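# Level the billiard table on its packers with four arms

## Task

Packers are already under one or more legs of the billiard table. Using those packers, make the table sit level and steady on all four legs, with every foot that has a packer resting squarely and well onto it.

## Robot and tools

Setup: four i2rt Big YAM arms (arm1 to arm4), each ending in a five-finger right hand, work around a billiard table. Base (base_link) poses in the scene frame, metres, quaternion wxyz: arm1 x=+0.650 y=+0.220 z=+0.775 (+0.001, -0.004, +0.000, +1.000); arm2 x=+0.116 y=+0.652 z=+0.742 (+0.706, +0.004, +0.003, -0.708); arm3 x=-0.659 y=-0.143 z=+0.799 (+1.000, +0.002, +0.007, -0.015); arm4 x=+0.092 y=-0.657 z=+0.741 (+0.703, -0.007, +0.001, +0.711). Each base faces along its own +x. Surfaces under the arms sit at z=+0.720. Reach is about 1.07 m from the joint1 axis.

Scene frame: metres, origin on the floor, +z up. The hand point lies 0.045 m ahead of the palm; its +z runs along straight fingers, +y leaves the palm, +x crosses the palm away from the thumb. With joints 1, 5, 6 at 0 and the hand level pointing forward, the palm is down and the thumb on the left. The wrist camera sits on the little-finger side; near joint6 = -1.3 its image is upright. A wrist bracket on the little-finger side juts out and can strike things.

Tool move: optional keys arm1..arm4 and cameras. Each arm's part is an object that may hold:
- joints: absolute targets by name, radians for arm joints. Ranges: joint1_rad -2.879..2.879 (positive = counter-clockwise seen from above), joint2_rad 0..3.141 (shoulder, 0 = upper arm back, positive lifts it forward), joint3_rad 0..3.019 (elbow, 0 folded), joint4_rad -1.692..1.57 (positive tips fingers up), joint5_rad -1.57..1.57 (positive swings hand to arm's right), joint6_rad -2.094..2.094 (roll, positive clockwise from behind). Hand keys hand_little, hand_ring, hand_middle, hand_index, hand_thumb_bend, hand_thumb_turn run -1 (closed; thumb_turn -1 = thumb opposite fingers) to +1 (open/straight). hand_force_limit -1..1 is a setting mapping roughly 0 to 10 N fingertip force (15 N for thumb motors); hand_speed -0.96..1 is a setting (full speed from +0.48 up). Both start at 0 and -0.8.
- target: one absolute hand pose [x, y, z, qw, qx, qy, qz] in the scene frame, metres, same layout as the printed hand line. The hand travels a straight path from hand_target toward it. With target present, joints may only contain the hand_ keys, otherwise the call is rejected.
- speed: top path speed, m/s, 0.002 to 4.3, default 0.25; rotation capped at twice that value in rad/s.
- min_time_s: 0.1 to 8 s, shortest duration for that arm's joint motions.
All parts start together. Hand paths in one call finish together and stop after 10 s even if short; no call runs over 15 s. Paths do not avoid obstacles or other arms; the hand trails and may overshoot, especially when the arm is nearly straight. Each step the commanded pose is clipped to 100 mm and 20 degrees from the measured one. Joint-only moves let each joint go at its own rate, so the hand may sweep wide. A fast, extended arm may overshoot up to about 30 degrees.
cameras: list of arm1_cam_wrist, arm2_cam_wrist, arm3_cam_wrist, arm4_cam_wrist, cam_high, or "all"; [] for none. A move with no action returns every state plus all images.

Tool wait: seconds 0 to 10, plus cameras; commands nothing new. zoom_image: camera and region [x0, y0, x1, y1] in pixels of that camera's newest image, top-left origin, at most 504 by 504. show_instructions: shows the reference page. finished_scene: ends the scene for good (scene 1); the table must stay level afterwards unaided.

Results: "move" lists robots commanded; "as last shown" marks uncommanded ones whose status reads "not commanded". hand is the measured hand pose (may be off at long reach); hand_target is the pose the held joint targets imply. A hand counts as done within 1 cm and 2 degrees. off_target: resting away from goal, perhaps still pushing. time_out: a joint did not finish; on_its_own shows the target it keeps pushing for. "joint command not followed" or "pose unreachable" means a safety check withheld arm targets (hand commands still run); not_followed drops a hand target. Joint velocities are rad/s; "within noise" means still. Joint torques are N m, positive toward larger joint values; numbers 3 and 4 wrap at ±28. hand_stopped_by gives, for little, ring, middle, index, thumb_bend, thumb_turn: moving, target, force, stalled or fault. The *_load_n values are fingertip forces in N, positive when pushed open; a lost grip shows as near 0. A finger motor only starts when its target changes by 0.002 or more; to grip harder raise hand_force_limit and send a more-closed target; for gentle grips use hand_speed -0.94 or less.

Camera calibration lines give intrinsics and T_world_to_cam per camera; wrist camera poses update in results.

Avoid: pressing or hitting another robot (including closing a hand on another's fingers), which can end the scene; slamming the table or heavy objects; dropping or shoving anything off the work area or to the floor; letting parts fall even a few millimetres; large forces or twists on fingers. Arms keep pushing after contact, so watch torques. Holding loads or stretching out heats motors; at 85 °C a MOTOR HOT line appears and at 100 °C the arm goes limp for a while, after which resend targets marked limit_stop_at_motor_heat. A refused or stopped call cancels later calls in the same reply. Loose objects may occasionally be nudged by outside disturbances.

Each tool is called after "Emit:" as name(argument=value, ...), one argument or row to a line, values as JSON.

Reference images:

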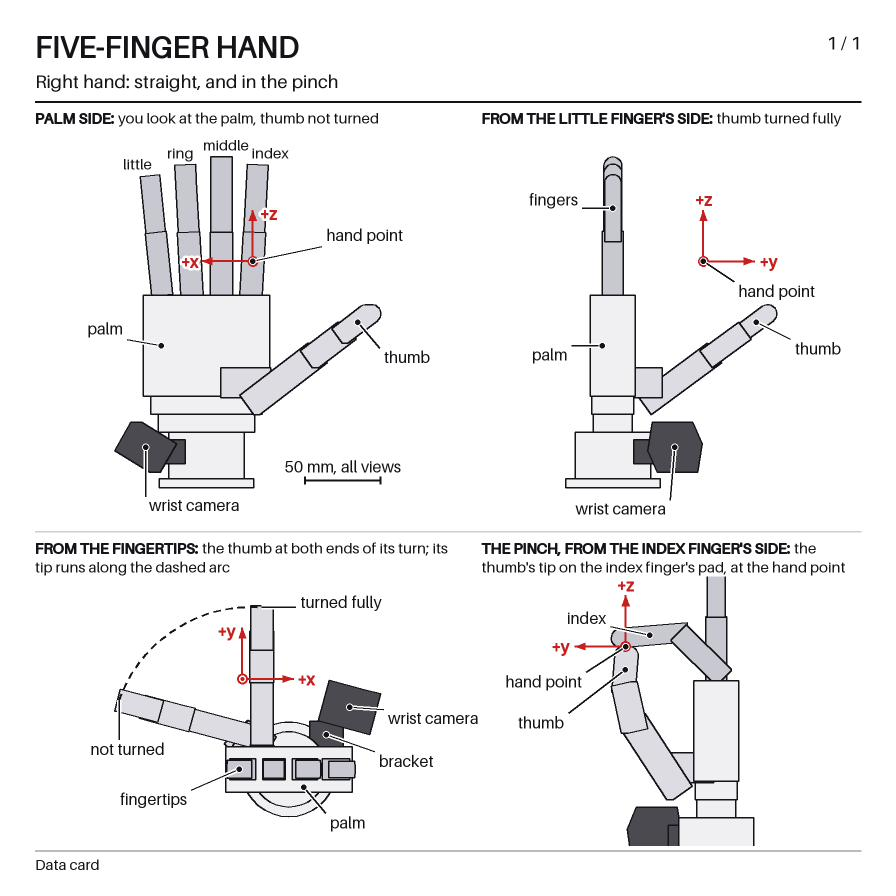

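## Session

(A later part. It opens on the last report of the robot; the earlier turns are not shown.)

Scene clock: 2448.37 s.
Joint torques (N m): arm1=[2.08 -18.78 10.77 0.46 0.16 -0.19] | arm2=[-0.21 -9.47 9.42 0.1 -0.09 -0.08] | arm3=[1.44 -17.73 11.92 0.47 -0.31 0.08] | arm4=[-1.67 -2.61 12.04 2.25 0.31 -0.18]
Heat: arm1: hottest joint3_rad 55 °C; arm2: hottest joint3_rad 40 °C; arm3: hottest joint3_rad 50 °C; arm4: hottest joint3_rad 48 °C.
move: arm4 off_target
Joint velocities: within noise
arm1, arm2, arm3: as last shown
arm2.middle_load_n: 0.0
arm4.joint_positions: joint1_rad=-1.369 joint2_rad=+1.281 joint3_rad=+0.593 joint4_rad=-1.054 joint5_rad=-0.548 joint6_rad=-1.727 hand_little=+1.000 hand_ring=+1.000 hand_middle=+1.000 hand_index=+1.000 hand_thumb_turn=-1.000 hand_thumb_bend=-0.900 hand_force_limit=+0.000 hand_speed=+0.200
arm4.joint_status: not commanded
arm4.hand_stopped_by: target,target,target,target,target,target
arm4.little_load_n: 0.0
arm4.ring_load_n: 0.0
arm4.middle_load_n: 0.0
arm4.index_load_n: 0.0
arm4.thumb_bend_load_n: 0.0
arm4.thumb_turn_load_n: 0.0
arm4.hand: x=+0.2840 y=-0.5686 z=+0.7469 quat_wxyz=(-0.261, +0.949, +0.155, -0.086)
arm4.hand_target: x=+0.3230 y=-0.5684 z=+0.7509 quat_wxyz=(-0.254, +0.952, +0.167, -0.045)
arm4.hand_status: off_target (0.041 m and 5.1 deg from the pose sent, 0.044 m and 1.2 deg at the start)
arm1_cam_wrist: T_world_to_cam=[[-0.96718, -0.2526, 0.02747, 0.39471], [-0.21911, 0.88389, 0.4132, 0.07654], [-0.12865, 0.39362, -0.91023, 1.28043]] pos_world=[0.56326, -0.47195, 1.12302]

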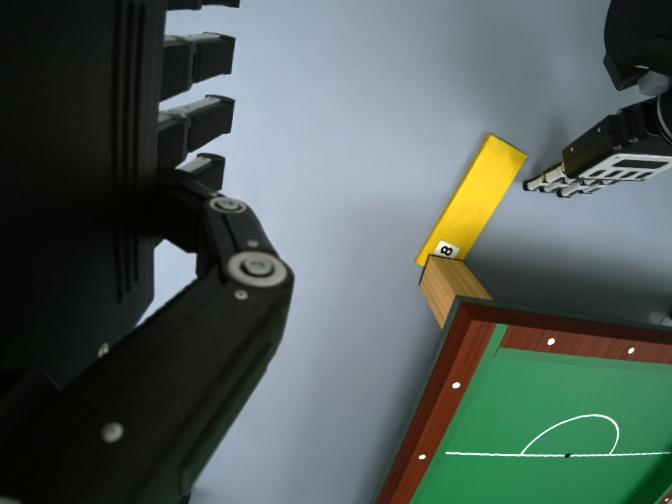

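Emit:
move(
  arm4={"target": [0.325, -0.568, 0.762, -0.2549, 0.9512, 0.1677, -0.0449], "speed": 0.08},
  cameras=["arm1_cam_wrist"],
)

Emit:
zoom_image(
  camera="arm1_cam_wrist",
  region=[360, 110, 610, 320],
)

Scene clock: 2452.20 s.
Joint torques (N m): arm1=[2.08 -18.73 10.76 0.47 0.16 -0.19] | arm2=[-1.08 -8.82 9.69 0.05 -0.12 -0.05] | arm3=[1.67 -17.49 11.84 0.29 -0.32 0.11] | arm4=[-1.67 -3.43 10.81 0.54 -0.33 -0.13]
Heat: arm1: hottest joint3_rad 55 °C; arm2: hottest joint3_rad 40 °C; arm3: hottest joint3_rad 50 °C; arm4: hottest joint3_rad 48 °C.
move: arm4 off_target
Joint velocities: within noise
arm1, arm2, arm3: as last shown
arm4.joint_positions: joint1_rad=-1.375 joint2_rad=+1.281 joint3_rad=+0.631 joint4_rad=-1.052 joint5_rad=-0.531 joint6_rad=-1.734 hand_little=+1.000 hand_ring=+1.000 hand_middle=+1.000 hand_index=+1.000 hand_thumb_turn=-1.000 hand_thumb_bend=-0.900 hand_force_limit=+0.000 hand_speed=+0.200
arm4.joint_status: not commanded
arm4.hand_stopped_by: target,target,target,target,target,target
arm4.little_load_n: 0.0
arm4.ring_load_n: 0.0
arm4.middle_load_n: 0.0
arm4.index_load_n: 0.0
arm4.thumb_bend_load_n: 0.0
arm4.thumb_turn_load_n: 0.0
arm4.hand: x=+0.3052 y=-0.5687 z=+0.7553 quat_wxyz=(-0.254, +0.951, +0.162, -0.065)
arm4.hand_target: x=+0.3246 y=-0.5681 z=+0.7623 quat_wxyz=(-0.255, +0.951, +0.168, -0.045)
arm4.hand_status: off_target (0.021 m and 2.4 deg from the pose sent, 0.044 m and 5.0 deg at the start)
arm1_cam_wrist: T_world_to_cam=[[-0.96718, -0.2526, 0.02747, 0.39471], [-0.21911, 0.88389, 0.4132, 0.07654], [-0.12865, 0.39362, -0.91023, 1.28043]] pos_world=[0.56326, -0.47195, 1.12302]

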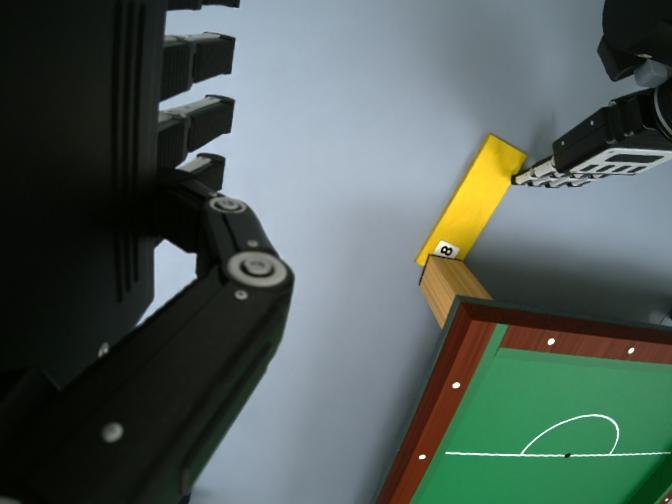

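Scaled by 2.016 from the camera's image (finer frame: 960x720).

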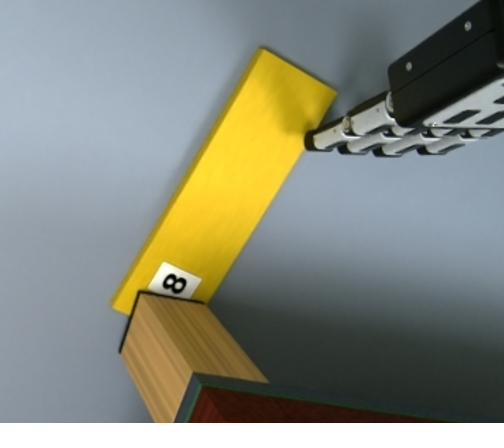

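Emit:
move(
  arm4={"target": [0.295, -0.568, 0.755, -0.2549, 0.9512, 0.1677, -0.0449], "speed": 0.08},
)

Emit:
move(
  arm4={"target": [0.335, -0.572, 0.755, -0.2549, 0.9512, 0.1677, -0.0449], "speed": 0.08},
  cameras=["arm1_cam_wrist"],
)

Emit:
zoom_image(
  camera="arm1_cam_wrist",
  region=[360, 110, 610, 320],
)

Scene clock: 2456.00 s.
Joint torques (N m): arm1=[2.14 -18.73 10.77 0.47 0.16 -0.19] | arm2=[-0.56 -8.76 9.59 0.05 -0.11 -0.07] | arm3=[1.85 -17.67 11.85 0.53 -0.36 0.09] | arm4=[0.38 -4.19 7.45 0.64 -0.38 0.09]
Heat: arm1: hottest joint3_rad 55 °C; arm2: hottest joint3_rad 40 °C; arm3: hottest joint3_rad 50 °C; arm4: hottest joint3_rad 48 °C.
move: arm4 done
Joint velocities: within noise
arm1, arm2, arm3: as last shown
arm4.joint_positions: joint1_rad=-1.375 joint2_rad=+1.218 joint3_rad=+0.589 joint4_rad=-1.031 joint5_rad=-0.531 joint6_rad=-1.734 hand_little=+1.000 hand_ring=+1.000 hand_middle=+1.000 hand_index=+1.000 hand_thumb_turn=-1.000 hand_thumb_bend=-0.900 hand_force_limit=+0.000 hand_speed=+0.200
arm4.joint_status: not commanded
arm4.hand_stopped_by: target,target,target,target,target,target
arm4.little_load_n: 0.0
arm4.ring_load_n: 0.0
arm4.middle_load_n: 0.0
arm4.index_load_n: 0.0
arm4.thumb_bend_load_n: 0.0
arm4.thumb_turn_load_n: 0.0
arm4.hand: x=+0.2972 y=-0.5704 z=+0.7561 quat_wxyz=(-0.255, +0.951, +0.167, -0.045)
arm4.hand_target: x=+0.2950 y=-0.5681 z=+0.7550 quat_wxyz=(-0.255, +0.951, +0.168, -0.045)
arm4.hand_status: done (0.003 m and 0.1 deg from the pose sent, 0.010 m and 2.4 deg at the start)
pictures: none

Scene clock: 2457.03 s.
Joint torques (N m): arm1=[2.08 -18.73 10.76 0.46 0.16 -0.19] | arm2=[0.09 -9.76 9.68 0.03 -0.12 -0.1] | arm3=[1.79 -17.73 11.97 0.47 -0.32 0.12] | arm4=[-1.85 -3.08 11.97 0.99 -0.08 -0.12]
Heat: arm1: hottest joint3_rad 55 °C; arm2: hottest joint3_rad 40 °C; arm3: hottest joint3_rad 50 °C; arm4: hottest joint3_rad 48 °C.
move: arm4 off_target
Joint velocities: within noise
arm1, arm2, arm3: as last shown
arm4.joint_positions: joint1_rad=-1.390 joint2_rad=+1.311 joint3_rad=+0.629 joint4_rad=-1.045 joint5_rad=-0.535 joint6_rad=-1.754 hand_little=+1.000 hand_ring=+1.000 hand_middle=+1.000 hand_index=+1.000 hand_thumb_turn=-1.000 hand_thumb_bend=-0.900 hand_force_limit=+0.000 hand_speed=+0.200
arm4.joint_status: not commanded
arm4.hand_stopped_by: target,target,target,target,target,target
arm4.little_load_n: 0.0
arm4.ring_load_n: 0.0
arm4.middle_load_n: 0.0
arm4.index_load_n: 0.0
arm4.thumb_bend_load_n: 0.0
arm4.thumb_turn_load_n: 0.0
arm4.hand: x=+0.3047 y=-0.5721 z=+0.7481 quat_wxyz=(-0.257, +0.950, +0.160, -0.073)
arm4.hand_target: x=+0.3339 y=-0.5723 z=+0.7558 quat_wxyz=(-0.254, +0.951, +0.167, -0.045)
arm4.hand_status: off_target (0.031 m and 3.3 deg from the pose sent, 0.038 m and 0.1 deg at the start)
arm1_cam_wrist: T_world_to_cam=[[-0.96718, -0.2526, 0.02747, 0.39471], [-0.21911, 0.88389, 0.4132, 0.07654], [-0.12865, 0.39362, -0.91023, 1.28043]] pos_world=[0.56326, -0.47195, 1.12302]

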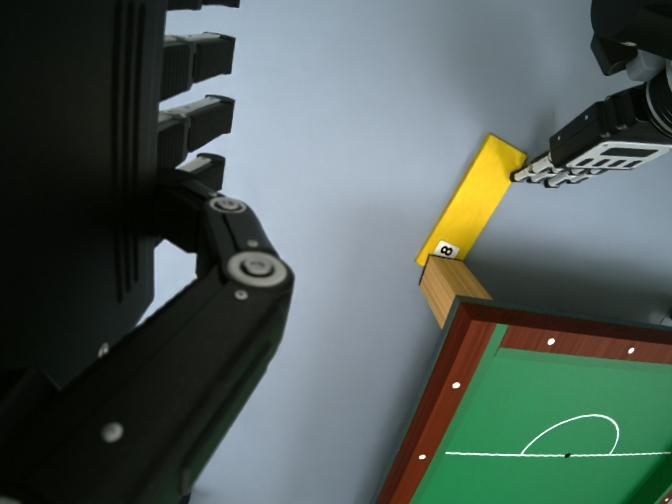

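Scaled by 2.016 from the camera's image (finer frame: 960x720).

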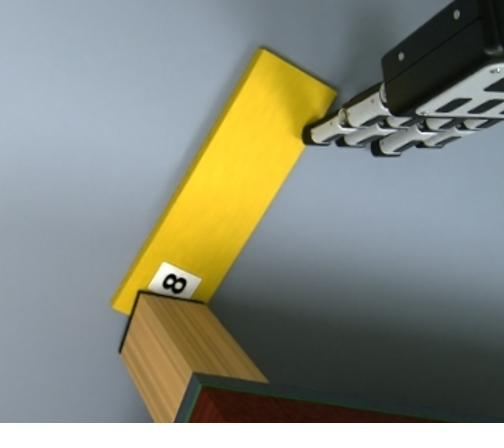

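Emit:
move(
  arm4={"target": [0.360, -0.572, 0.760, -0.2549, 0.9512, 0.1677, -0.0449], "speed": 0.08},
  cameras=["arm1_cam_wrist"],
)

Emit:
zoom_image(
  camera="arm1_cam_wrist",
  region=[360, 110, 610, 320],
)

Scene clock: 2460.67 s.
Joint torques (N m): arm1=[2.08 -18.73 10.77 0.44 0.16 -0.19] | arm2=[-0.56 -8.82 9.74 0.17 -0.16 -0.01] | arm3=[1.44 -17.96 11.86 0.5 -0.34 0.11] | arm4=[-1.67 -4.07 10.91 0.32 -0.32 -0.11]
Heat: arm1: hottest joint3_rad 55 °C; arm2: hottest joint3_rad 40 °C; arm3: hottest joint3_rad 50 °C; arm4: hottest joint3_rad 49 °C.
move: arm4 off_target
Joint velocities: within noise
arm1, arm2, arm3: as last shown
arm2.index_load_n: 0.5
arm4.joint_positions: joint1_rad=-1.408 joint2_rad=+1.374 joint3_rad=+0.713 joint4_rad=-1.045 joint5_rad=-0.528 joint6_rad=-1.773 hand_little=+1.000 hand_ring=+1.000 hand_middle=+1.000 hand_index=+1.000 hand_thumb_turn=-1.000 hand_thumb_bend=-0.900 hand_force_limit=+0.000 hand_speed=+0.200
arm4.joint_status: not commanded
arm4.hand_stopped_by: target,target,target,target,target,target
arm4.little_load_n: 0.0
arm4.ring_load_n: 0.0
arm4.middle_load_n: 0.0
arm4.index_load_n: 0.0
arm4.thumb_bend_load_n: 0.0
arm4.thumb_turn_load_n: 0.0
arm4.hand: x=+0.3417 y=-0.5713 z=+0.7539 quat_wxyz=(-0.255, +0.951, +0.164, -0.058)
arm4.hand_target: x=+0.3597 y=-0.5720 z=+0.7602 quat_wxyz=(-0.255, +0.951, +0.168, -0.045)
arm4.hand_status: off_target (0.019 m and 1.6 deg from the pose sent, 0.056 m and 3.3 deg at the start)
arm1_cam_wrist: T_world_to_cam=[[-0.96718, -0.2526, 0.02747, 0.39471], [-0.21911, 0.88389, 0.4132, 0.07654], [-0.12865, 0.39362, -0.91023, 1.28043]] pos_world=[0.56326, -0.47195, 1.12302]

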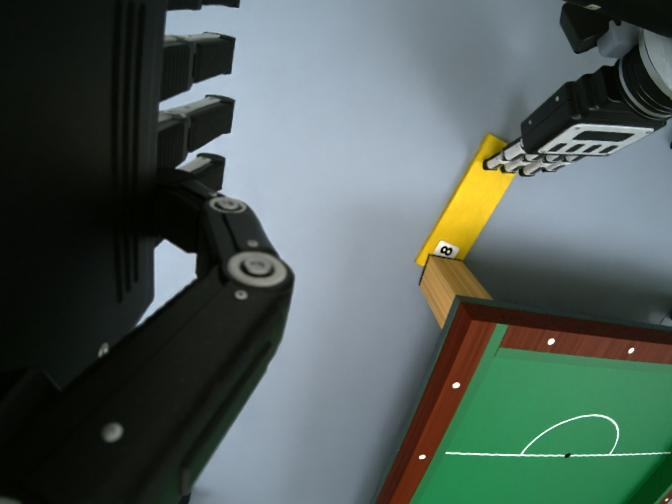

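Scaled by 2.016 from the camera's image (finer frame: 960x720).

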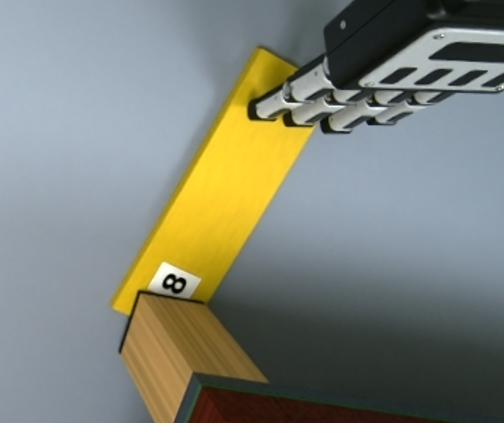

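Emit:
move(
  arm4={"target": [0.32, -0.565, 0.86, -0.2549, 0.9512, 0.1677, -0.0449], "speed": 0.2},
)

Emit:
move(
  arm4={"target": [0.22, -0.50, 0.90, -0.1736, 0.9845, 0.0258, 0.0045], "speed": 0.3, "joints": {"hand_thumb_bend": 0.6}},
)

Emit:
move(
  arm4={"target": [0.22, -0.48, 0.90, 0.0309, 0.7064, -0.6533, -0.2706], "speed": 0.3, "joints": {"hand_little": -1, "hand_ring": -1, "hand_middle": -0.4}},
)

Emit:
move(
  arm4={"target": [0.285, -0.517, 0.84, 0.0309, 0.7064, -0.6533, -0.2706], "speed": 0.2},
  cameras=["arm1_cam_wrist"],
)

Scene clock: 2467.37 s.
Joint torques (N m): arm1=[2.14 -18.78 10.77 0.46 0.16 -0.19] | arm2=[-0.5 -9.58 9.84 0.09 -0.08 -0.04] | arm3=[2.14 -17.79 11.74 0.5 -0.34 0.1] | arm4=[0.09 -3.19 12.67 0.06 -0.37 0.09]
Heat: arm1: hottest joint3_rad 55 °C; arm2: hottest joint3_rad 40 °C; arm3: hottest joint3_rad 50 °C; arm4: hottest joint3_rad 49 °C.
move: arm4 off_target
Joint velocities: within noise
arm1, arm2, arm3: as last shown
arm2.index_load_n: 0.0
arm2.thumb_turn_load_n: -0.5
arm4.joint_positions: joint1_rad=-1.388 joint2_rad=+1.127 joint3_rad=+0.792 joint4_rad=-1.349 joint5_rad=-0.531 joint6_rad=-1.750 hand_little=+1.000 hand_ring=+1.000 hand_middle=+1.000 hand_index=+1.000 hand_thumb_turn=-1.000 hand_thumb_bend=-0.900 hand_force_limit=+0.000 hand_speed=+0.200
arm4.joint_status: not commanded
arm4.hand_stopped_by: target,target,target,target,target,target
arm4.little_load_n: 0.0
arm4.ring_load_n: 0.0
arm4.middle_load_n: 0.0
arm4.index_load_n: 0.0
arm4.thumb_bend_load_n: 0.0
arm4.thumb_turn_load_n: 0.0
arm4.hand: x=+0.3093 y=-0.5701 z=+0.8485 quat_wxyz=(-0.256, +0.951, +0.166, -0.053)
arm4.hand_target: x=+0.3197 y=-0.5651 z=+0.8598 quat_wxyz=(-0.255, +0.951, +0.168, -0.045)
arm4.hand_status: off_target (0.017 m and 1.0 deg from the pose sent, 0.108 m and 1.6 deg at the start)
pictures: none

Scene clock: 2469.03 s.
Joint torques (N m): arm1=[2.08 -18.78 10.76 0.46 0.16 -0.19] | arm2=[0.09 -9.29 9.51 0.16 -0.08 -0.14] | arm3=[1.55 -18.08 11.79 0.51 -0.31 0.1] | arm4=[0.73 -0.62 9.94 1.46 -0.1 0.2]
Heat: arm1: hottest joint3_rad 55 °C; arm2: hottest joint3_rad 40 °C; arm3: hottest joint3_rad 50 °C; arm4: hottest joint3_rad 49 °C.
move: arm4 done
Joint velocities: within noise
arm1, arm2, arm3: as last shown
arm2.thumb_turn_load_n: 0.0
arm4.joint_positions: joint1_rad=-0.852 joint2_rad=+0.832 joint3_rad=+0.779 joint4_rad=-1.284 joint5_rad=-0.272 joint6_rad=-0.861 hand_little=+1.000 hand_ring=+1.000 hand_middle=+1.000 hand_index=+1.000 hand_thumb_turn=-1.000 hand_thumb_bend=+0.600 hand_force_limit=+0.000 hand_speed=+0.200
arm4.joint_status: all done
arm4.hand_stopped_by: target,target,target,target,target,target
arm4.little_load_n: 0.0
arm4.ring_load_n: 0.0
arm4.middle_load_n: 0.0
arm4.index_load_n: 0.0
arm4.thumb_bend_load_n: 0.0
arm4.thumb_turn_load_n: 0.0
arm4.hand: x=+0.2213 y=-0.5020 z=+0.9021 quat_wxyz=(-0.172, +0.985, +0.027, +0.003)
arm4.hand_target: x=+0.2200 y=-0.5000 z=+0.9001 quat_wxyz=(-0.174, +0.984, +0.026, +0.004)
arm4.hand_status: done (0.003 m and 0.3 deg from the pose sent, 0.125 m and 20.1 deg at the start)
pictures: none

Scene clock: 2472.63 s.
Joint torques (N m): arm1=[2.08 -18.78 10.76 0.47 0.16 -0.19] | arm2=[-0.56 -10.17 9.76 0.27 -0.1 -0.13] | arm3=[1.96 -18.26 12.07 0.54 -0.34 0.11] | arm4=[-1.96 -4.13 9.03 -0.39 -0.36 0.11]
Heat: arm1: hottest joint3_rad 55 °C; arm2: hottest joint3_rad 40 °C; arm3: hottest joint3_rad 50 °C; arm4: hottest joint3_rad 49 °C.
move: arm4 done
Joint velocities: within noise
arm1.joint_positions: joint1_rad=+1.520 joint2_rad=+2.118 joint3_rad=+2.374 joint4_rad=-1.696 joint5_rad=+0.025 joint6_rad=-1.626 hand_little=+1.000 hand_ring=+1.000 hand_middle=+1.000 hand_index=+1.000 hand_thumb_turn=-1.000 hand_thumb_bend=-0.900 hand_force_limit=+0.000 hand_speed=+0.200
arm1.joint_status: not commanded
arm1.hand_stopped_by: target,target,target,target,target,target
arm1.little_load_n: 0.0
arm1.ring_load_n: 0.0
arm1.middle_load_n: 0.0
arm1.index_load_n: 0.0
arm1.thumb_bend_load_n: 0.0
arm1.thumb_turn_load_n: 0.0
arm1.hand: x=+0.5471 y=-0.4299 z=+1.0211 quat_wxyz=(-0.054, -0.706, +0.705, -0.037)
arm1.hand_target: x=+0.5502 y=-0.4385 z=+1.0394 quat_wxyz=(-0.070, -0.712, +0.697, -0.050)
arm1.hand_status: not commanded
arm2.joint_positions: joint1_rad=-1.496 joint2_rad=+1.468 joint3_rad=+1.628 joint4_rad=-1.689 joint5_rad=-0.012 joint6_rad=+0.090 hand_little=+1.000 hand_ring=+1.000 hand_middle=+1.000 hand_index=+1.000 hand_thumb_turn=-1.000 hand_thumb_bend=-0.900 hand_force_limit=+0.000 hand_speed=+0.200
arm2.joint_status: not commanded
arm2.hand_stopped_by: target,target,fault,target,target,target
arm2.little_load_n: 0.0
arm2.ring_load_n: 0.0
arm2.middle_load_n: 0.0
arm2.index_load_n: 0.0
arm2.thumb_bend_load_n: 0.0
arm2.thumb_turn_load_n: 0.0
arm2.hand: x=-0.2618 y=+0.5832 z=+1.0463 quat_wxyz=(+0.013, -0.713, -0.701, +0.016)
arm2.hand_target: x=-0.2654 y=+0.5830 z=+1.0495 quat_wxyz=(+0.011, -0.710, -0.704, +0.016)
arm2.hand_status: not commanded
arm3.joint_positions: joint1_rad=+0.826 joint2_rad=+2.295 joint3_rad=+2.551 joint4_rad=-1.640 joint5_rad=+0.000 joint6_rad=+0.648 hand_little=-0.700 hand_ring=-0.700 hand_middle=-0.700 hand_index=-0.700 hand_thumb_turn=-1.000 hand_thumb_bend=+0.600 hand_force_limit=+0.000 hand_speed=+0.200
arm3.joint_status: not commanded
arm3.hand_stopped_by: target,target,target,target,target,target
arm3.little_load_n: 0.0
arm3.ring_load_n: 0.0
arm3.middle_load_n: 0.0
arm3.index_load_n: 0.0
arm3.thumb_bend_load_n: 0.0
arm3.thumb_turn_load_n: 0.0
arm3.hand: x=-0.2000 y=+0.4089 z=+0.9914 quat_wxyz=(-0.090, +0.754, -0.651, +0.000)
arm3.hand_target: x=-0.2011 y=+0.4186 z=+0.9898 quat_wxyz=(-0.093, +0.753, -0.652, -0.002)
arm3.hand_status: not commanded
arm4.joint_positions: joint1_rad=-1.235 joint2_rad=+1.215 joint3_rad=+0.810 joint4_rad=-1.493 joint5_rad=-0.459 joint6_rad=+0.165 hand_little=-1.000 hand_ring=-1.000 hand_middle=-0.400 hand_index=+1.000 hand_thumb_turn=-1.000 hand_thumb_bend=+0.600 hand_force_limit=+0.000 hand_speed=+0.200
arm4.joint_status: all done
arm4.hand_stopped_by: target,target,target,target,target,target
arm4.little_load_n: 0.0
arm4.ring_load_n: 0.0
arm4.middle_load_n: 0.0
arm4.index_load_n: 0.0
arm4.thumb_bend_load_n: -0.5
arm4.thumb_turn_load_n: 0.0
arm4.hand: x=+0.2178 y=-0.4798 z=+0.8989 quat_wxyz=(+0.024, +0.716, -0.645, -0.267)
arm4.hand_target: x=+0.2201 y=-0.4800 z=+0.9000 quat_wxyz=(+0.031, +0.706, -0.653, -0.271)
arm4.hand_status: done (0.002 m and 1.7 deg from the pose sent, 0.022 m and 95.6 deg at the start)
pictures: none

Scene clock: 2473.87 s.
Joint torques (N m): arm1=[2.08 -18.78 10.76 0.46 0.16 -0.19] | arm2=[-0.73 -8.76 9.51 0.01 -0.12 -0.08] | arm3=[1.2 -17.26 11.92 0.54 -0.32 0.11] | arm4=[-1.67 -5.95 10.39 -0.1 -0.27 -0.1]
Heat: arm1: hottest joint3_rad 55 °C; arm2: hottest joint3_rad 40 °C; arm3: hottest joint3_rad 50 °C; arm4: hottest joint3_rad 49 °C.
move: arm4 off_target
Joint velocities: within noise
arm1, arm2, arm3: as last shown
arm4.joint_positions: joint1_rad=-1.404 joint2_rad=+1.474 joint3_rad=+0.827 joint4_rad=-1.380 joint5_rad=-0.398 joint6_rad=+0.022 hand_little=-1.000 hand_ring=-1.000 hand_middle=-0.400 hand_index=+1.000 hand_thumb_turn=-1.000 hand_thumb_bend=+0.600 hand_force_limit=+0.000 hand_speed=+0.200
arm4.joint_status: not commanded
arm4.hand_stopped_by: target,target,target,target,target,target
arm4.little_load_n: 0.0
arm4.ring_load_n: 0.0
arm4.middle_load_n: 0.0
arm4.index_load_n: 0.0
arm4.thumb_bend_load_n: 0.0
arm4.thumb_turn_load_n: 0.0
arm4.hand: x=+0.2679 y=-0.5180 z=+0.8358 quat_wxyz=(+0.050, +0.698, -0.656, -0.282)
arm4.hand_target: x=+0.2846 y=-0.5170 z=+0.8402 quat_wxyz=(+0.031, +0.707, -0.653, -0.270)
arm4.hand_status: off_target (0.018 m and 2.8 deg from the pose sent, 0.097 m and 1.7 deg at the start)
arm1_cam_wrist: T_world_to_cam=[[-0.96718, -0.2526, 0.02747, 0.39471], [-0.21911, 0.88389, 0.4132, 0.07654], [-0.12865, 0.39362, -0.91023, 1.28043]] pos_world=[0.56326, -0.47195, 1.12302]

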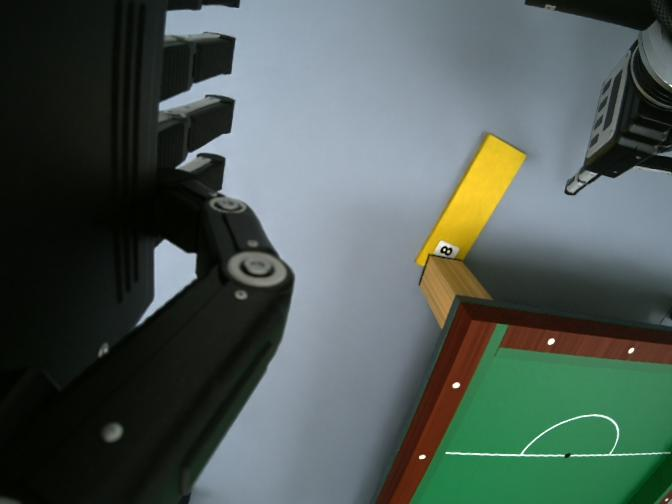

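Emit:
move(
  arm4={"target": [0.287, -0.520, 0.800, 0.0309, 0.7064, -0.6533, -0.2706], "speed": 0.12},
)

Emit:
move(
  arm4={"target": [0.335, -0.522, 0.800, 0.0309, 0.7064, -0.6533, -0.2706], "speed": 0.08},
  cameras=["arm1_cam_wrist"],
)

Emit:
zoom_image(
  camera="arm1_cam_wrist",
  region=[360, 110, 610, 320],
)

Scene clock: 2477.33 s.
Joint torques (N m): arm1=[2.14 -18.84 10.77 0.47 0.16 -0.19] | arm2=[-0.67 -8.59 9.7 0.21 -0.16 -0.06] | arm3=[2.2 -17.85 11.9 0.55 -0.32 0.09] | arm4=[-1.67 -6.24 6.35 0.18 -0.22 -0.15]
Heat: arm1: hottest joint3_rad 55 °C; arm2: hottest joint3_rad 40 °C; arm3: hottest joint3_rad 50 °C; arm4: hottest joint3_rad 49 °C.
move: arm4 done
Joint velocities: within noise
arm1, arm2, arm3: as last shown
arm3.middle_load_n: 0.5
arm4.joint_positions: joint1_rad=-1.406 joint2_rad=+1.546 joint3_rad=+0.827 joint4_rad=-1.262 joint5_rad=-0.398 joint6_rad=+0.014 hand_little=-1.000 hand_ring=-1.000 hand_middle=-0.400 hand_index=+1.000 hand_thumb_turn=-1.000 hand_thumb_bend=+0.600 hand_force_limit=+0.000 hand_speed=+0.200
arm4.joint_status: not commanded
arm4.hand_stopped_by: target,target,target,target,target,target
arm4.little_load_n: -0.5
arm4.ring_load_n: 0.0
arm4.middle_load_n: 0.0
arm4.index_load_n: 0.0
arm4.thumb_bend_load_n: 0.0
arm4.thumb_turn_load_n: 0.0
arm4.hand: x=+0.2870 y=-0.5161 z=+0.8042 quat_wxyz=(+0.031, +0.707, -0.654, -0.269)
arm4.hand_target: x=+0.2868 y=-0.5199 z=+0.8000 quat_wxyz=(+0.031, +0.706, -0.653, -0.271)
arm4.hand_status: done (0.006 m and 0.2 deg from the pose sent, 0.041 m and 2.8 deg at the start)
pictures: none

Scene clock: 2478.47 s.
Joint torques (N m): arm1=[2.08 -18.73 10.76 0.47 0.16 -0.19] | arm2=[-1.32 -8.82 9.74 0.23 -0.1 -0.09] | arm3=[1.73 -18.02 11.81 0.49 -0.32 0.1] | arm4=[-2.14 -6.83 10.45 -0.06 -0.09 -0.09]
Heat: arm1: hottest joint3_rad 55 °C; arm2: hottest joint3_rad 40 °C; arm3: hottest joint3_rad 50 °C; arm4: hottest joint3_rad 49 °C.
move: arm4 off_target
Joint velocities: within noise
arm1, arm2, arm3: as last shown
arm3.middle_load_n: 0.0
arm4.joint_positions: joint1_rad=-1.430 joint2_rad=+1.646 joint3_rad=+0.914 joint4_rad=-1.296 joint5_rad=-0.389 joint6_rad=-0.017 hand_little=-1.000 hand_ring=-1.000 hand_middle=-0.400 hand_index=+1.000 hand_thumb_turn=-1.000 hand_thumb_bend=+0.600 hand_force_limit=+0.000 hand_speed=+0.200
arm4.joint_status: not commanded
arm4.hand_stopped_by: target,target,target,target,target,target
arm4.little_load_n: 0.0
arm4.ring_load_n: 0.0
arm4.middle_load_n: 0.0
arm4.index_load_n: -2.0
arm4.thumb_bend_load_n: 0.0
arm4.thumb_turn_load_n: 0.0
arm4.hand: x=+0.3141 y=-0.5205 z=+0.7991 quat_wxyz=(+0.045, +0.703, -0.651, -0.281)
arm4.hand_target: x=+0.3345 y=-0.5221 z=+0.8002 quat_wxyz=(+0.031, +0.707, -0.653, -0.270)
arm4.hand_status: off_target (0.021 m and 2.0 deg from the pose sent, 0.048 m and 0.2 deg at the start)
arm1_cam_wrist: T_world_to_cam=[[-0.96718, -0.2526, 0.02747, 0.39471], [-0.21911, 0.88389, 0.4132, 0.07654], [-0.12865, 0.39362, -0.91023, 1.28043]] pos_world=[0.56326, -0.47195, 1.12302]

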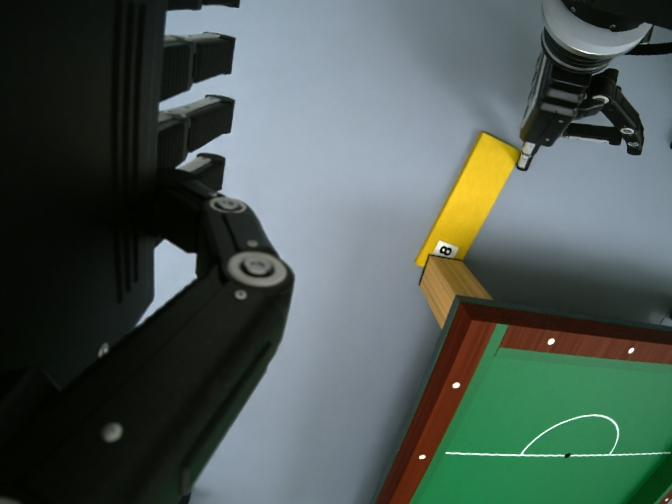

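Scaled by 2.016 from the camera's image (finer frame: 960x720).

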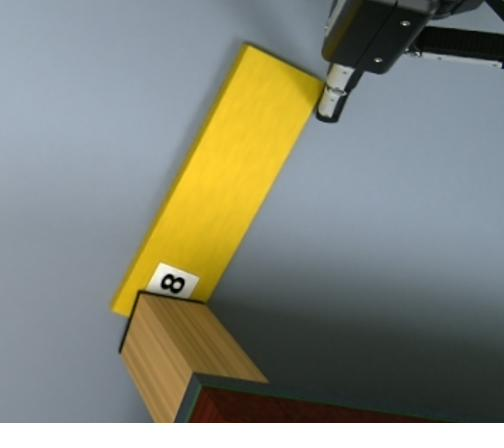

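Emit:
move(
  arm4={"target": [0.375, -0.522, 0.802, 0.0309, 0.7064, -0.6533, -0.2706], "speed": 0.08},
  cameras=["arm1_cam_wrist"],
)

Emit:
zoom_image(
  camera="arm1_cam_wrist",
  region=[360, 110, 610, 320],
)

Scene clock: 2481.33 s.
Joint torques (N m): arm1=[2.14 -18.73 10.78 0.46 0.16 -0.19] | arm2=[-0.44 -9.52 9.52 0.14 -0.04 -0.09] | arm3=[1.67 -18.32 11.81 0.43 -0.31 0.11] | arm4=[-1.85 -7.53 10.58 -0.44 -0.22 -0.08]
Heat: arm1: hottest joint3_rad 55 °C; arm2: hottest joint3_rad 40 °C; arm3: hottest joint3_rad 50 °C; arm4: hottest joint3_rad 49 °C.
move: arm4 off_target
Joint velocities: within noise
arm1, arm2, arm3: as last shown
arm1.ring_load_n: -0.5
arm3.little_load_n: 0.5
arm4.joint_positions: joint1_rad=-1.445 joint2_rad=+1.730 joint3_rad=+1.037 joint4_rad=-1.332 joint5_rad=-0.380 joint6_rad=-0.028 hand_little=-1.000 hand_ring=-1.000 hand_middle=-0.400 hand_index=+1.000 hand_thumb_turn=-1.000 hand_thumb_bend=+0.600 hand_force_limit=+0.000 hand_speed=+0.200
arm4.joint_status: not commanded
arm4.hand_stopped_by: target,target,target,target,target,target
arm4.little_load_n: 0.0
arm4.ring_load_n: 0.5
arm4.middle_load_n: 0.0
arm4.index_load_n: -1.5
arm4.thumb_bend_load_n: 0.0
arm4.thumb_turn_load_n: 0.0
arm4.hand: x=+0.3566 y=-0.5201 z=+0.8002 quat_wxyz=(+0.042, +0.704, -0.652, -0.277)
arm4.hand_target: x=+0.3746 y=-0.5222 z=+0.8022 quat_wxyz=(+0.031, +0.706, -0.653, -0.270)
arm4.hand_status: off_target (0.019 m and 1.6 deg from the pose sent, 0.061 m and 2.0 deg at the start)
arm1_cam_wrist: T_world_to_cam=[[-0.96718, -0.2526, 0.02747, 0.39471], [-0.21911, 0.88389, 0.4132, 0.07654], [-0.12865, 0.39362, -0.91023, 1.28043]] pos_world=[0.56326, -0.47195, 1.12302]

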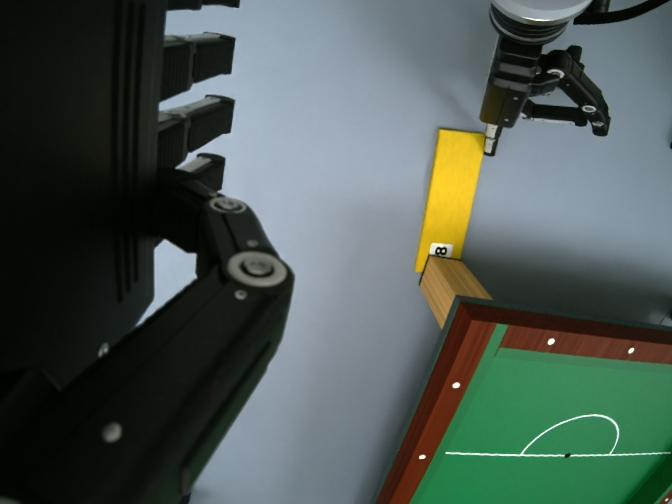

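Scaled by 2.016 from the camera's image (finer frame: 960x720).

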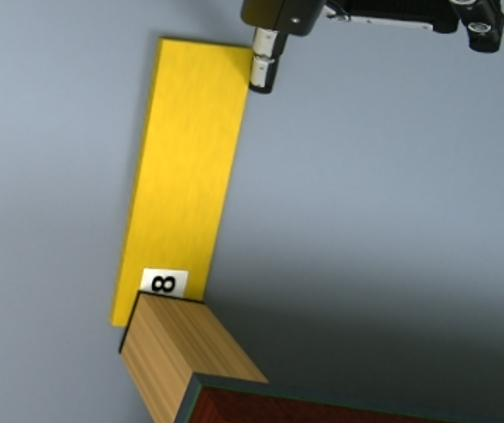

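Emit:
move(
  arm4={"target": [0.335, -0.522, 0.80, 0.0309, 0.7064, -0.6533, -0.2706], "speed": 0.15},
)

Emit:
move(
  arm4={"target": [0.30, -0.52, 0.92, 0.0309, 0.7064, -0.6533, -0.2706], "speed": 0.25},
)

Emit:
move(
  arm4={"target": [0.22, -0.46, 1.0, 0, 0.7071, -0.7071, 0], "speed": 0.3},
  cameras=["arm4_cam_wrist", "arm1_cam_wrist"],
)

Scene clock: 2490.37 s.
Joint torques (N m): arm1=[2.14 -18.78 10.76 0.46 0.16 -0.19] | arm2=[-0.32 -9.88 9.87 0.23 -0.05 -0.09] | arm3=[1.96 -17.85 11.92 0.43 -0.32 0.09] | arm4=[-1.03 -8.35 6.34 0.08 -0.31 0.08]
Heat: arm1: hottest joint3_rad 56 °C; arm2: hottest joint3_rad 40 °C; arm3: hottest joint3_rad 50 °C; arm4: hottest joint3_rad 49 °C.
move: arm4 done
Joint velocities: within noise
arm1, arm2, arm3: as last shown
arm1.ring_load_n: 0.0
arm3.little_load_n: 0.0
arm4.joint_positions: joint1_rad=-1.445 joint2_rad=+1.666 joint3_rad=+0.966 joint4_rad=-1.300 joint5_rad=-0.384 joint6_rad=-0.028 hand_little=-1.000 hand_ring=-1.000 hand_middle=-0.400 hand_index=+1.000 hand_thumb_turn=-1.000 hand_thumb_bend=+0.600 hand_force_limit=+0.000 hand_speed=+0.200
arm4.joint_status: not commanded
arm4.hand_stopped_by: target,target,target,target,target,target
arm4.little_load_n: 0.5
arm4.ring_load_n: 0.0
arm4.middle_load_n: 0.0
arm4.index_load_n: 0.0
arm4.thumb_bend_load_n: 0.0
arm4.thumb_turn_load_n: 0.0
arm4.hand: x=+0.3363 y=-0.5222 z=+0.8016 quat_wxyz=(+0.032, +0.707, -0.652, -0.271)
arm4.hand_target: x=+0.3351 y=-0.5220 z=+0.8001 quat_wxyz=(+0.031, +0.706, -0.653, -0.271)
arm4.hand_status: done (0.002 m and 0.3 deg from the pose sent, 0.022 m and 1.6 deg at the start)
pictures: none

Scene clock: 2491.47 s.
Joint torques (N m): arm1=[2.08 -18.73 10.76 0.47 0.16 -0.19] | arm2=[-0.15 -8.88 9.59 0.05 -0.09 -0.06] | arm3=[1.61 -17.85 11.85 0.47 -0.32 0.11] | arm4=[0.21 -5.54 11.3 -0.76 -0.28 0.19]
Heat: arm1: hottest joint3_rad 56 °C; arm2: hottest joint3_rad 40 °C; arm3: hottest joint3_rad 50 °C; arm4: hottest joint3_rad 49 °C.
move: arm4 off_target
Joint velocities: within noise
arm1, arm2, arm3: as last shown
arm4.joint_positions: joint1_rad=-1.442 joint2_rad=+1.397 joint3_rad=+0.991 joint4_rad=-1.601 joint5_rad=-0.391 joint6_rad=-0.023 hand_little=-1.000 hand_ring=-1.000 hand_middle=-0.400 hand_index=+1.000 hand_thumb_turn=-1.000 hand_thumb_bend=+0.600 hand_force_limit=+0.000 hand_speed=+0.200
arm4.joint_status: not commanded
arm4.hand_stopped_by: target,target,target,target,target,target
arm4.little_load_n: 0.0
arm4.ring_load_n: 0.0
arm4.middle_load_n: 0.0
arm4.index_load_n: 0.0
arm4.thumb_bend_load_n: 0.0
arm4.thumb_turn_load_n: 0.0
arm4.hand: x=+0.2909 y=-0.5251 z=+0.9125 quat_wxyz=(+0.033, +0.705, -0.653, -0.275)
arm4.hand_target: x=+0.2997 y=-0.5201 z=+0.9199 quat_wxyz=(+0.031, +0.706, -0.653, -0.271)
arm4.hand_status: off_target (0.013 m and 0.7 deg from the pose sent, 0.124 m and 0.3 deg at the start)
pictures: none

Scene clock: 2493.40 s.
Joint torques (N m): arm1=[2.08 -18.78 10.77 0.46 0.15 -0.19] | arm2=[-0.85 -9.11 9.52 -0.08 -0.11 -0.05] | arm3=[1.9 -17.67 11.92 0.5 -0.32 0.12] | arm4=[-0.09 -2.08 13.49 -0.08 0.13 0.18]
Heat: arm1: hottest joint3_rad 56 °C; arm2: hottest joint3_rad 40 °C; arm3: hottest joint3_rad 50 °C; arm4: hottest joint3_rad 49 °C.
move: arm4 off_target
Joint velocities: within noise
arm1, arm2, arm3: as last shown
arm4.joint_positions: joint1_rad=-0.892 joint2_rad=+0.984 joint3_rad=+1.060 joint4_rad=-1.672 joint5_rad=-0.018 joint6_rad=+0.686 hand_little=-1.000 hand_ring=-1.000 hand_middle=-0.400 hand_index=+1.000 hand_thumb_turn=-1.000 hand_thumb_bend=+0.600 hand_force_limit=+0.000 hand_speed=+0.200
arm4.joint_status: not commanded
arm4.hand_stopped_by: target,target,target,target,target,target
arm4.little_load_n: 0.0
arm4.ring_load_n: 0.0
arm4.middle_load_n: 0.0
arm4.index_load_n: 0.0
arm4.thumb_bend_load_n: 0.0
arm4.thumb_turn_load_n: 0.0
arm4.hand: x=+0.2146 y=-0.4670 z=+0.9867 quat_wxyz=(+0.013, +0.709, -0.705, -0.003)
arm4.hand_target: x=+0.2198 y=-0.4602 z=+0.9998 quat_wxyz=(+0.000, +0.707, -0.707, +0.000)
arm4.hand_status: off_target (0.016 m and 1.5 deg from the pose sent, 0.130 m and 32.5 deg at the start)
pictures: arm1_cam_wrist, arm4_cam_wrist
arm1_cam_wrist: T_world_to_cam=[[-0.96718, -0.2526, 0.02747, 0.39471], [-0.21911, 0.88389, 0.4132, 0.07654], [-0.12865, 0.39362, -0.91023, 1.28043]] pos_world=[0.56326, -0.47195, 1.12302]
arm4_cam_wrist: T_world_to_cam=[[-0.95572, -0.29123, 0.04217, 0.02534], [-0.23249, 0.83514, 0.49849, -0.05147], [-0.1804, 0.46662, -0.86587, 1.21958]] pos_world=[0.23226, -0.51871, 1.08059]

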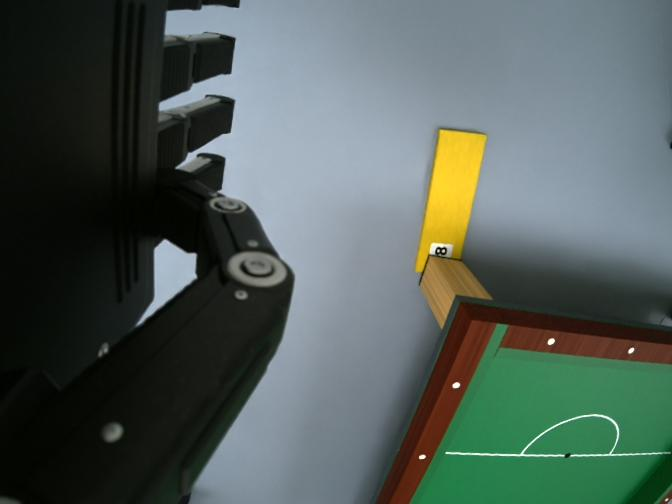

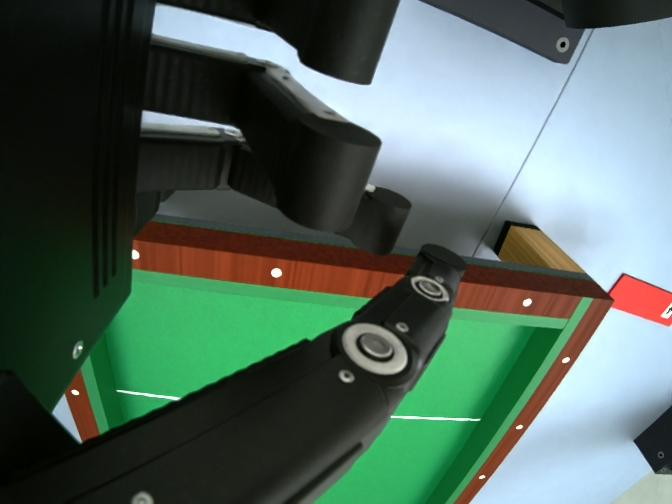

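Emit:
move(
  cameras=["arm1_cam_wrist", "cam_high"],
)

Emit:
zoom_image(
  camera="arm1_cam_wrist",
  region=[360, 110, 610, 320],
)

Scene clock: 2506.37 s.
Joint torques (N m): arm1=[2.14 -18.78 10.77 0.47 0.16 -0.19] | arm2=[-0.26 -7.88 9.68 -0.09 -0.07 -0.04] | arm3=[1.2 -17.73 11.92 0.42 -0.36 0.11] | arm4=[-0.21 -1.55 13.48 -0.01 0.13 0.14]
Heat: arm1: hottest joint3_rad 56 °C; arm2: hottest joint3_rad 40 °C; arm3: hottest joint3_rad 50 °C; arm4: hottest joint3_rad 50 °C.
Joint velocities: within noise
arm1.joint_positions: joint1_rad=+1.520 joint2_rad=+2.118 joint3_rad=+2.374 joint4_rad=-1.696 joint5_rad=+0.025 joint6_rad=-1.626 hand_little=+1.000 hand_ring=+1.000 hand_middle=+1.000 hand_index=+1.000 hand_thumb_turn=-1.000 hand_thumb_bend=-0.900 hand_force_limit=+0.000 hand_speed=+0.200
arm1.joint_status: not commanded
arm1.hand_stopped_by: target,target,target,target,target,target
arm1.little_load_n: 0.0
arm1.ring_load_n: 0.0
arm1.middle_load_n: 0.0
arm1.index_load_n: 0.0
arm1.thumb_bend_load_n: 0.0
arm1.thumb_turn_load_n: 0.0
arm1.hand: x=+0.5471 y=-0.4299 z=+1.0211 quat_wxyz=(-0.054, -0.706, +0.705, -0.037) (m; scene frame)
arm1.hand_target: x=+0.5502 y=-0.4385 z=+1.0394 quat_wxyz=(-0.070, -0.712, +0.697, -0.050) (m; scene frame)
arm1.hand_status: not commanded
arm2.joint_positions: joint1_rad=-1.496 joint2_rad=+1.468 joint3_rad=+1.628 joint4_rad=-1.689 joint5_rad=-0.012 joint6_rad=+0.090 hand_little=+1.000 hand_ring=+1.000 hand_middle=+1.000 hand_index=+1.000 hand_thumb_turn=-1.000 hand_thumb_bend=-0.900 hand_force_limit=+0.000 hand_speed=+0.200
arm2.joint_status: not commanded
arm2.hand_stopped_by: target,target,fault,target,target,target
arm2.little_load_n: 0.0
arm2.ring_load_n: 0.0
arm2.middle_load_n: 0.0
arm2.index_load_n: 0.0
arm2.thumb_bend_load_n: 0.0
arm2.thumb_turn_load_n: 0.0
arm2.hand: x=-0.2618 y=+0.5832 z=+1.0463 quat_wxyz=(+0.013, -0.713, -0.701, +0.016) (m; scene frame)
arm2.hand_target: x=-0.2654 y=+0.5830 z=+1.0495 quat_wxyz=(+0.011, -0.710, -0.704, +0.016) (m; scene frame)
arm2.hand_status: not commanded
arm3.joint_positions: joint1_rad=+0.826 joint2_rad=+2.295 joint3_rad=+2.551 joint4_rad=-1.640 joint5_rad=+0.000 joint6_rad=+0.648 hand_little=-0.700 hand_ring=-0.700 hand_middle=-0.700 hand_index=-0.700 hand_thumb_turn=-1.000 hand_thumb_bend=+0.600 hand_force_limit=+0.000 hand_speed=+0.200
arm3.joint_status: not commanded
arm3.hand_stopped_by: target,target,target,target,target,target
arm3.little_load_n: 0.0
arm3.ring_load_n: 0.0
arm3.middle_load_n: 0.0
arm3.index_load_n: 0.0
arm3.thumb_bend_load_n: 0.0
arm3.thumb_turn_load_n: 0.0
arm3.hand: x=-0.2000 y=+0.4089 z=+0.9914 quat_wxyz=(-0.090, +0.754, -0.651, +0.000) (m; scene frame)
arm3.hand_target: x=-0.2011 y=+0.4186 z=+0.9898 quat_wxyz=(-0.093, +0.753, -0.652, -0.002) (m; scene frame)
arm3.hand_status: not commanded
arm4.joint_positions: joint1_rad=-0.892 joint2_rad=+0.984 joint3_rad=+1.060 joint4_rad=-1.672 joint5_rad=-0.018 joint6_rad=+0.687 hand_little=-1.000 hand_ring=-1.000 hand_middle=-0.400 hand_index=+1.000 hand_thumb_turn=-1.000 hand_thumb_bend=+0.600 hand_force_limit=+0.000 hand_speed=+0.200
arm4.joint_status: not commanded
arm4.hand_stopped_by: target,target,target,target,target,target
arm4.little_load_n: 0.0
arm4.ring_load_n: 0.0
arm4.middle_load_n: 0.0
arm4.index_load_n: 0.0
arm4.thumb_bend_load_n: 0.0
arm4.thumb_turn_load_n: 0.0
arm4.hand: x=+0.2146 y=-0.4670 z=+0.9867 quat_wxyz=(+0.013, +0.709, -0.706, -0.003) (m; scene frame)
arm4.hand_target: x=+0.2198 y=-0.4602 z=+0.9998 quat_wxyz=(+0.000, +0.707, -0.707, +0.000) (m; scene frame)
arm4.hand_status: off_target (0.016 m and 1.5 deg from the pose sent, 0.130 m and 32.5 deg at the start)
pictures: arm1_cam_wrist, cam_high
camera_calibration:
arm1_cam_wrist: T_world_to_cam=[[-0.96718, -0.2526, 0.02747, 0.39471], [-0.21911, 0.88389, 0.4132, 0.07654], [-0.12865, 0.39362, -0.91023, 1.28043]] pos_world=[0.56326, -0.47195, 1.12302]

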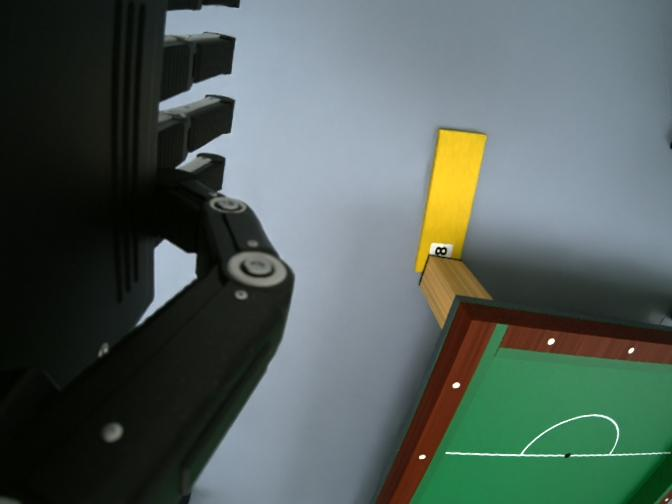

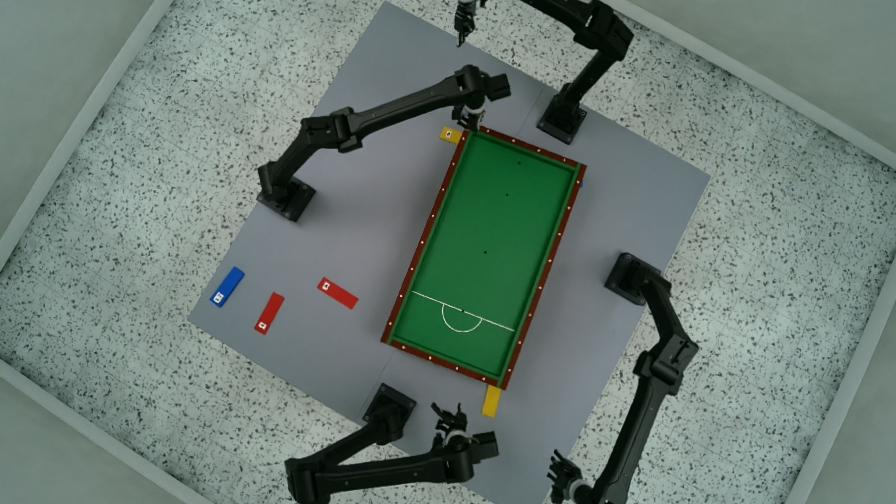

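Scaled by 2.016 from the camera's image (finer frame: 960x720).

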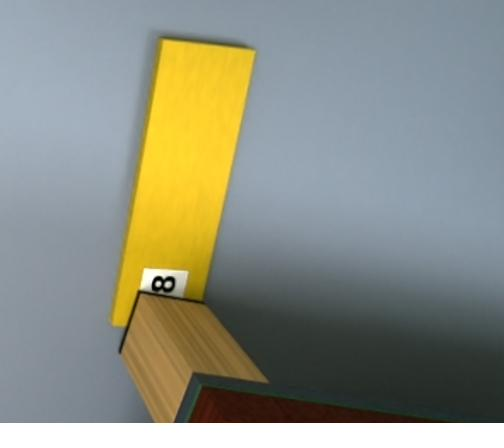

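Emit:
move(
  arm1={"target": [0.46, -0.46, 0.96, 0, -0.0872, 0.9962, 0], "speed": 0.2},
  cameras=["arm1_cam_wrist"],
)

Scene clock: 2515.40 s.
Joint torques (N m): arm1=[1.08 -21.95 10.84 0.53 -0.03 0.03] | arm2=[-0.26 -9.47 9.54 0.2 -0.08 -0.07] | arm3=[1.85 -17.9 11.79 0.4 -0.34 0.1] | arm4=[0.32 -2.02 13.57 -0.03 0.12 0.11]
Heat: arm1: hottest joint3_rad 55 °C; arm2: hottest joint3_rad 40 °C; arm3: hottest joint3_rad 50 °C; arm4: hottest joint3_rad 50 °C.
move: arm1 off_target
Joint velocities: within noise
arm1.joint_positions: joint1_rad=+1.307 joint2_rad=+2.422 joint3_rad=+2.726 joint4_rad=-1.696 joint5_rad=+0.010 joint6_rad=-0.462 hand_little=+1.000 hand_ring=+1.000 hand_middle=+1.000 hand_index=+1.000 hand_thumb_turn=-1.000 hand_thumb_bend=-0.900 hand_force_limit=+0.000 hand_speed=+0.200
arm1.joint_status: not commanded
arm1.hand_stopped_by: target,target,target,target,target,target
arm1.little_load_n: 0.0
arm1.ring_load_n: 0.0
arm1.middle_load_n: 0.0
arm1.index_load_n: 0.0
arm1.thumb_bend_load_n: 0.0
arm1.thumb_turn_load_n: 0.0
arm1.hand: x=+0.4644 y=-0.4525 z=+0.9402 quat_wxyz=(-0.033, -0.097, +0.991, -0.081)
arm1.hand_target: x=+0.4605 y=-0.4583 z=+0.9595 quat_wxyz=(-0.040, -0.087, +0.990, -0.104)
arm1.hand_status: off_target (0.022 m and 10.1 deg from the pose sent, 0.111 m and 80.4 deg at the start; a joint's target at an end of its range on 130 of 132 steps)
arm2, arm3, arm4: as last shown
arm3.ring_load_n: 0.5
arm3.index_load_n: 0.5
arm1_cam_wrist: T_world_to_cam=[[-0.43873, 0.88464, -0.1579, 0.75476], [0.78707, 0.46308, 0.40752, -0.54049], [0.43362, 0.05451, -0.89944, 0.78036]] pos_world=[0.41816, -0.45993, 1.04132]

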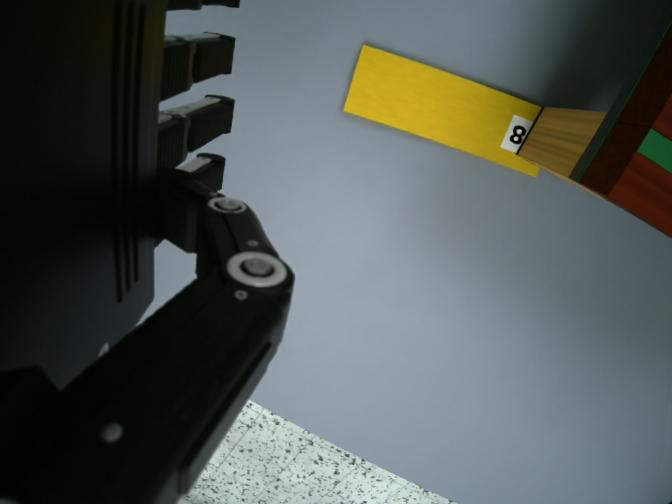

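Emit:
move(
  arm1={"target": [0.435, -0.455, 0.87, 0, -0.0872, 0.9962, 0], "speed": 0.15},
  cameras=["arm1_cam_wrist"],
)

Scene clock: 2523.27 s.
Joint torques (N m): arm1=[1.08 -24.06 10.8 0.29 0.04 -0.19] | arm2=[-0.38 -7.94 9.59 0.2 -0.11 -0.1] | arm3=[1.73 -18.2 11.92 0.46 -0.32 0.1] | arm4=[0.21 -1.44 13.57 0.13 0.11 0.11]
Heat: arm1: hottest joint3_rad 56 °C; arm2: hottest joint3_rad 40 °C; arm3: hottest joint3_rad 51 °C; arm4: hottest joint3_rad 50 °C.
move: arm1 off_target
Joint velocities: within noise
arm1.joint_positions: joint1_rad=+1.272 joint2_rad=+2.570 joint3_rad=+2.731 joint4_rad=-1.696 joint5_rad=+0.008 joint6_rad=-0.466 hand_little=+1.000 hand_ring=+1.000 hand_middle=+1.000 hand_index=+1.000 hand_thumb_turn=-1.000 hand_thumb_bend=-0.900 hand_force_limit=+0.000 hand_speed=+0.200
arm1.joint_status: not commanded
arm1.hand_stopped_by: target,target,target,target,target,target
arm1.little_load_n: 0.0
arm1.ring_load_n: 0.0
arm1.middle_load_n: 0.0
arm1.index_load_n: 0.0
arm1.thumb_bend_load_n: 0.0
arm1.thumb_turn_load_n: 0.0
arm1.hand: x=+0.4427 y=-0.4448 z=+0.8416 quat_wxyz=(-0.006, -0.083, +0.996, -0.015)
arm1.hand_target: x=+0.4357 y=-0.4528 z=+0.8695 quat_wxyz=(-0.018, -0.087, +0.995, -0.043)
arm1.hand_status: off_target (0.031 m and 1.9 deg from the pose sent, 0.076 m and 10.1 deg at the start; a joint's target at an end of its range on 42 of 44 steps)
arm2, arm3, arm4: as last shown
arm3.little_load_n: 0.5
arm3.ring_load_n: 0.0
arm3.index_load_n: 0.0
arm3.thumb_turn_load_n: 0.5
arm1_cam_wrist: T_world_to_cam=[[-0.40769, 0.91163, -0.05216, 0.63216], [0.78038, 0.37751, 0.49849, -0.59852], [0.47413, 0.16252, -0.86533, 0.70204]] pos_world=[0.39194, -0.46445, 0.93882]

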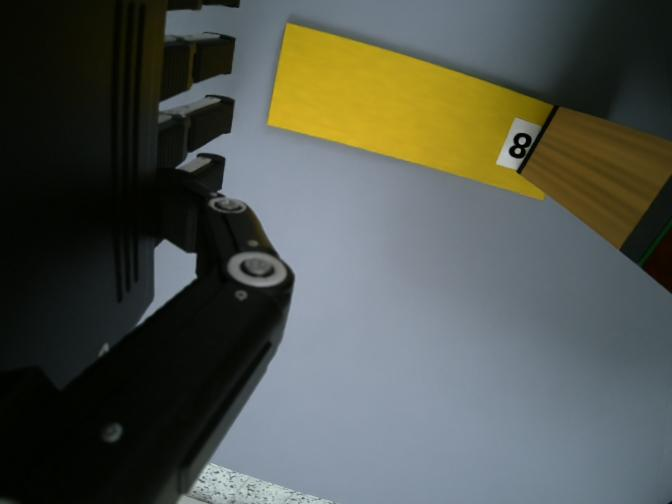

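Emit:
move(
  arm1={"target": [0.43, -0.49, 0.85, 0, -0.0872, 0.9962, 0], "speed": 0.15},
  cameras=["arm1_cam_wrist"],
)

Scene clock: 2533.50 s.
Joint torques (N m): arm1=[1.73 -24.64 10.71 1.09 0.03 -0.13] | arm2=[-1.14 -9.35 9.68 0.08 -0.13 -0.05] | arm3=[1.85 -17.67 11.89 0.55 -0.31 0.1] | arm4=[0.15 -0.97 13.65 0.09 0.05 0.17]
Heat: arm1: hottest joint3_rad 55 °C; arm2: hottest joint3_rad 40 °C; arm3: hottest joint3_rad 51 °C; arm4: hottest joint3_rad 51 °C.
move: arm1 off_target
Joint velocities: within noise
arm1.joint_positions: joint1_rad=+1.272 joint2_rad=+2.656 joint3_rad=+2.877 joint4_rad=-1.666 joint5_rad=+0.008 joint6_rad=-0.466 hand_little=+1.000 hand_ring=+1.000 hand_middle=+1.000 hand_index=+1.000 hand_thumb_turn=-1.000 hand_thumb_bend=-0.900 hand_force_limit=+0.000 hand_speed=+0.200
arm1.joint_status: not commanded
arm1.hand_stopped_by: target,target,target,target,target,target
arm1.little_load_n: 0.0
arm1.ring_load_n: 0.0
arm1.middle_load_n: 0.0
arm1.index_load_n: 0.0
arm1.thumb_bend_load_n: 0.0
arm1.thumb_turn_load_n: 0.0
arm1.hand: x=+0.4335 y=-0.4750 z=+0.8288 quat_wxyz=(-0.023, -0.082, +0.995, -0.056)
arm1.hand_target: x=+0.4308 y=-0.4876 z=+0.8499 quat_wxyz=(-0.036, -0.086, +0.992, -0.088)
arm1.hand_status: off_target (0.026 m and 7.0 deg from the pose sent, 0.048 m and 1.9 deg at the start; a joint's target at an end of its range on 30 of 31 steps)
arm2, arm3, arm4: as last shown
arm3.little_load_n: 0.0
arm3.thumb_turn_load_n: 0.0
arm4.ring_load_n: 0.5
arm1_cam_wrist: T_world_to_cam=[[-0.40938, 0.90452, -0.1194, 0.70834], [0.79317, 0.41751, 0.44335, -0.51445], [0.45087, 0.08679, -0.88836, 0.69341]] pos_world=[0.38539, -0.4861, 0.92865]

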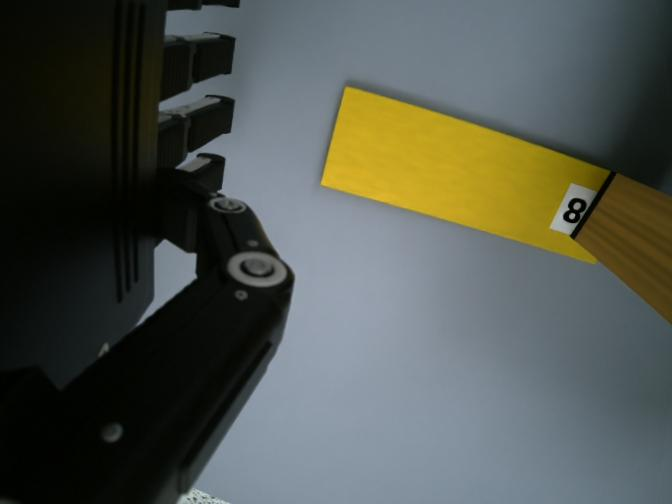

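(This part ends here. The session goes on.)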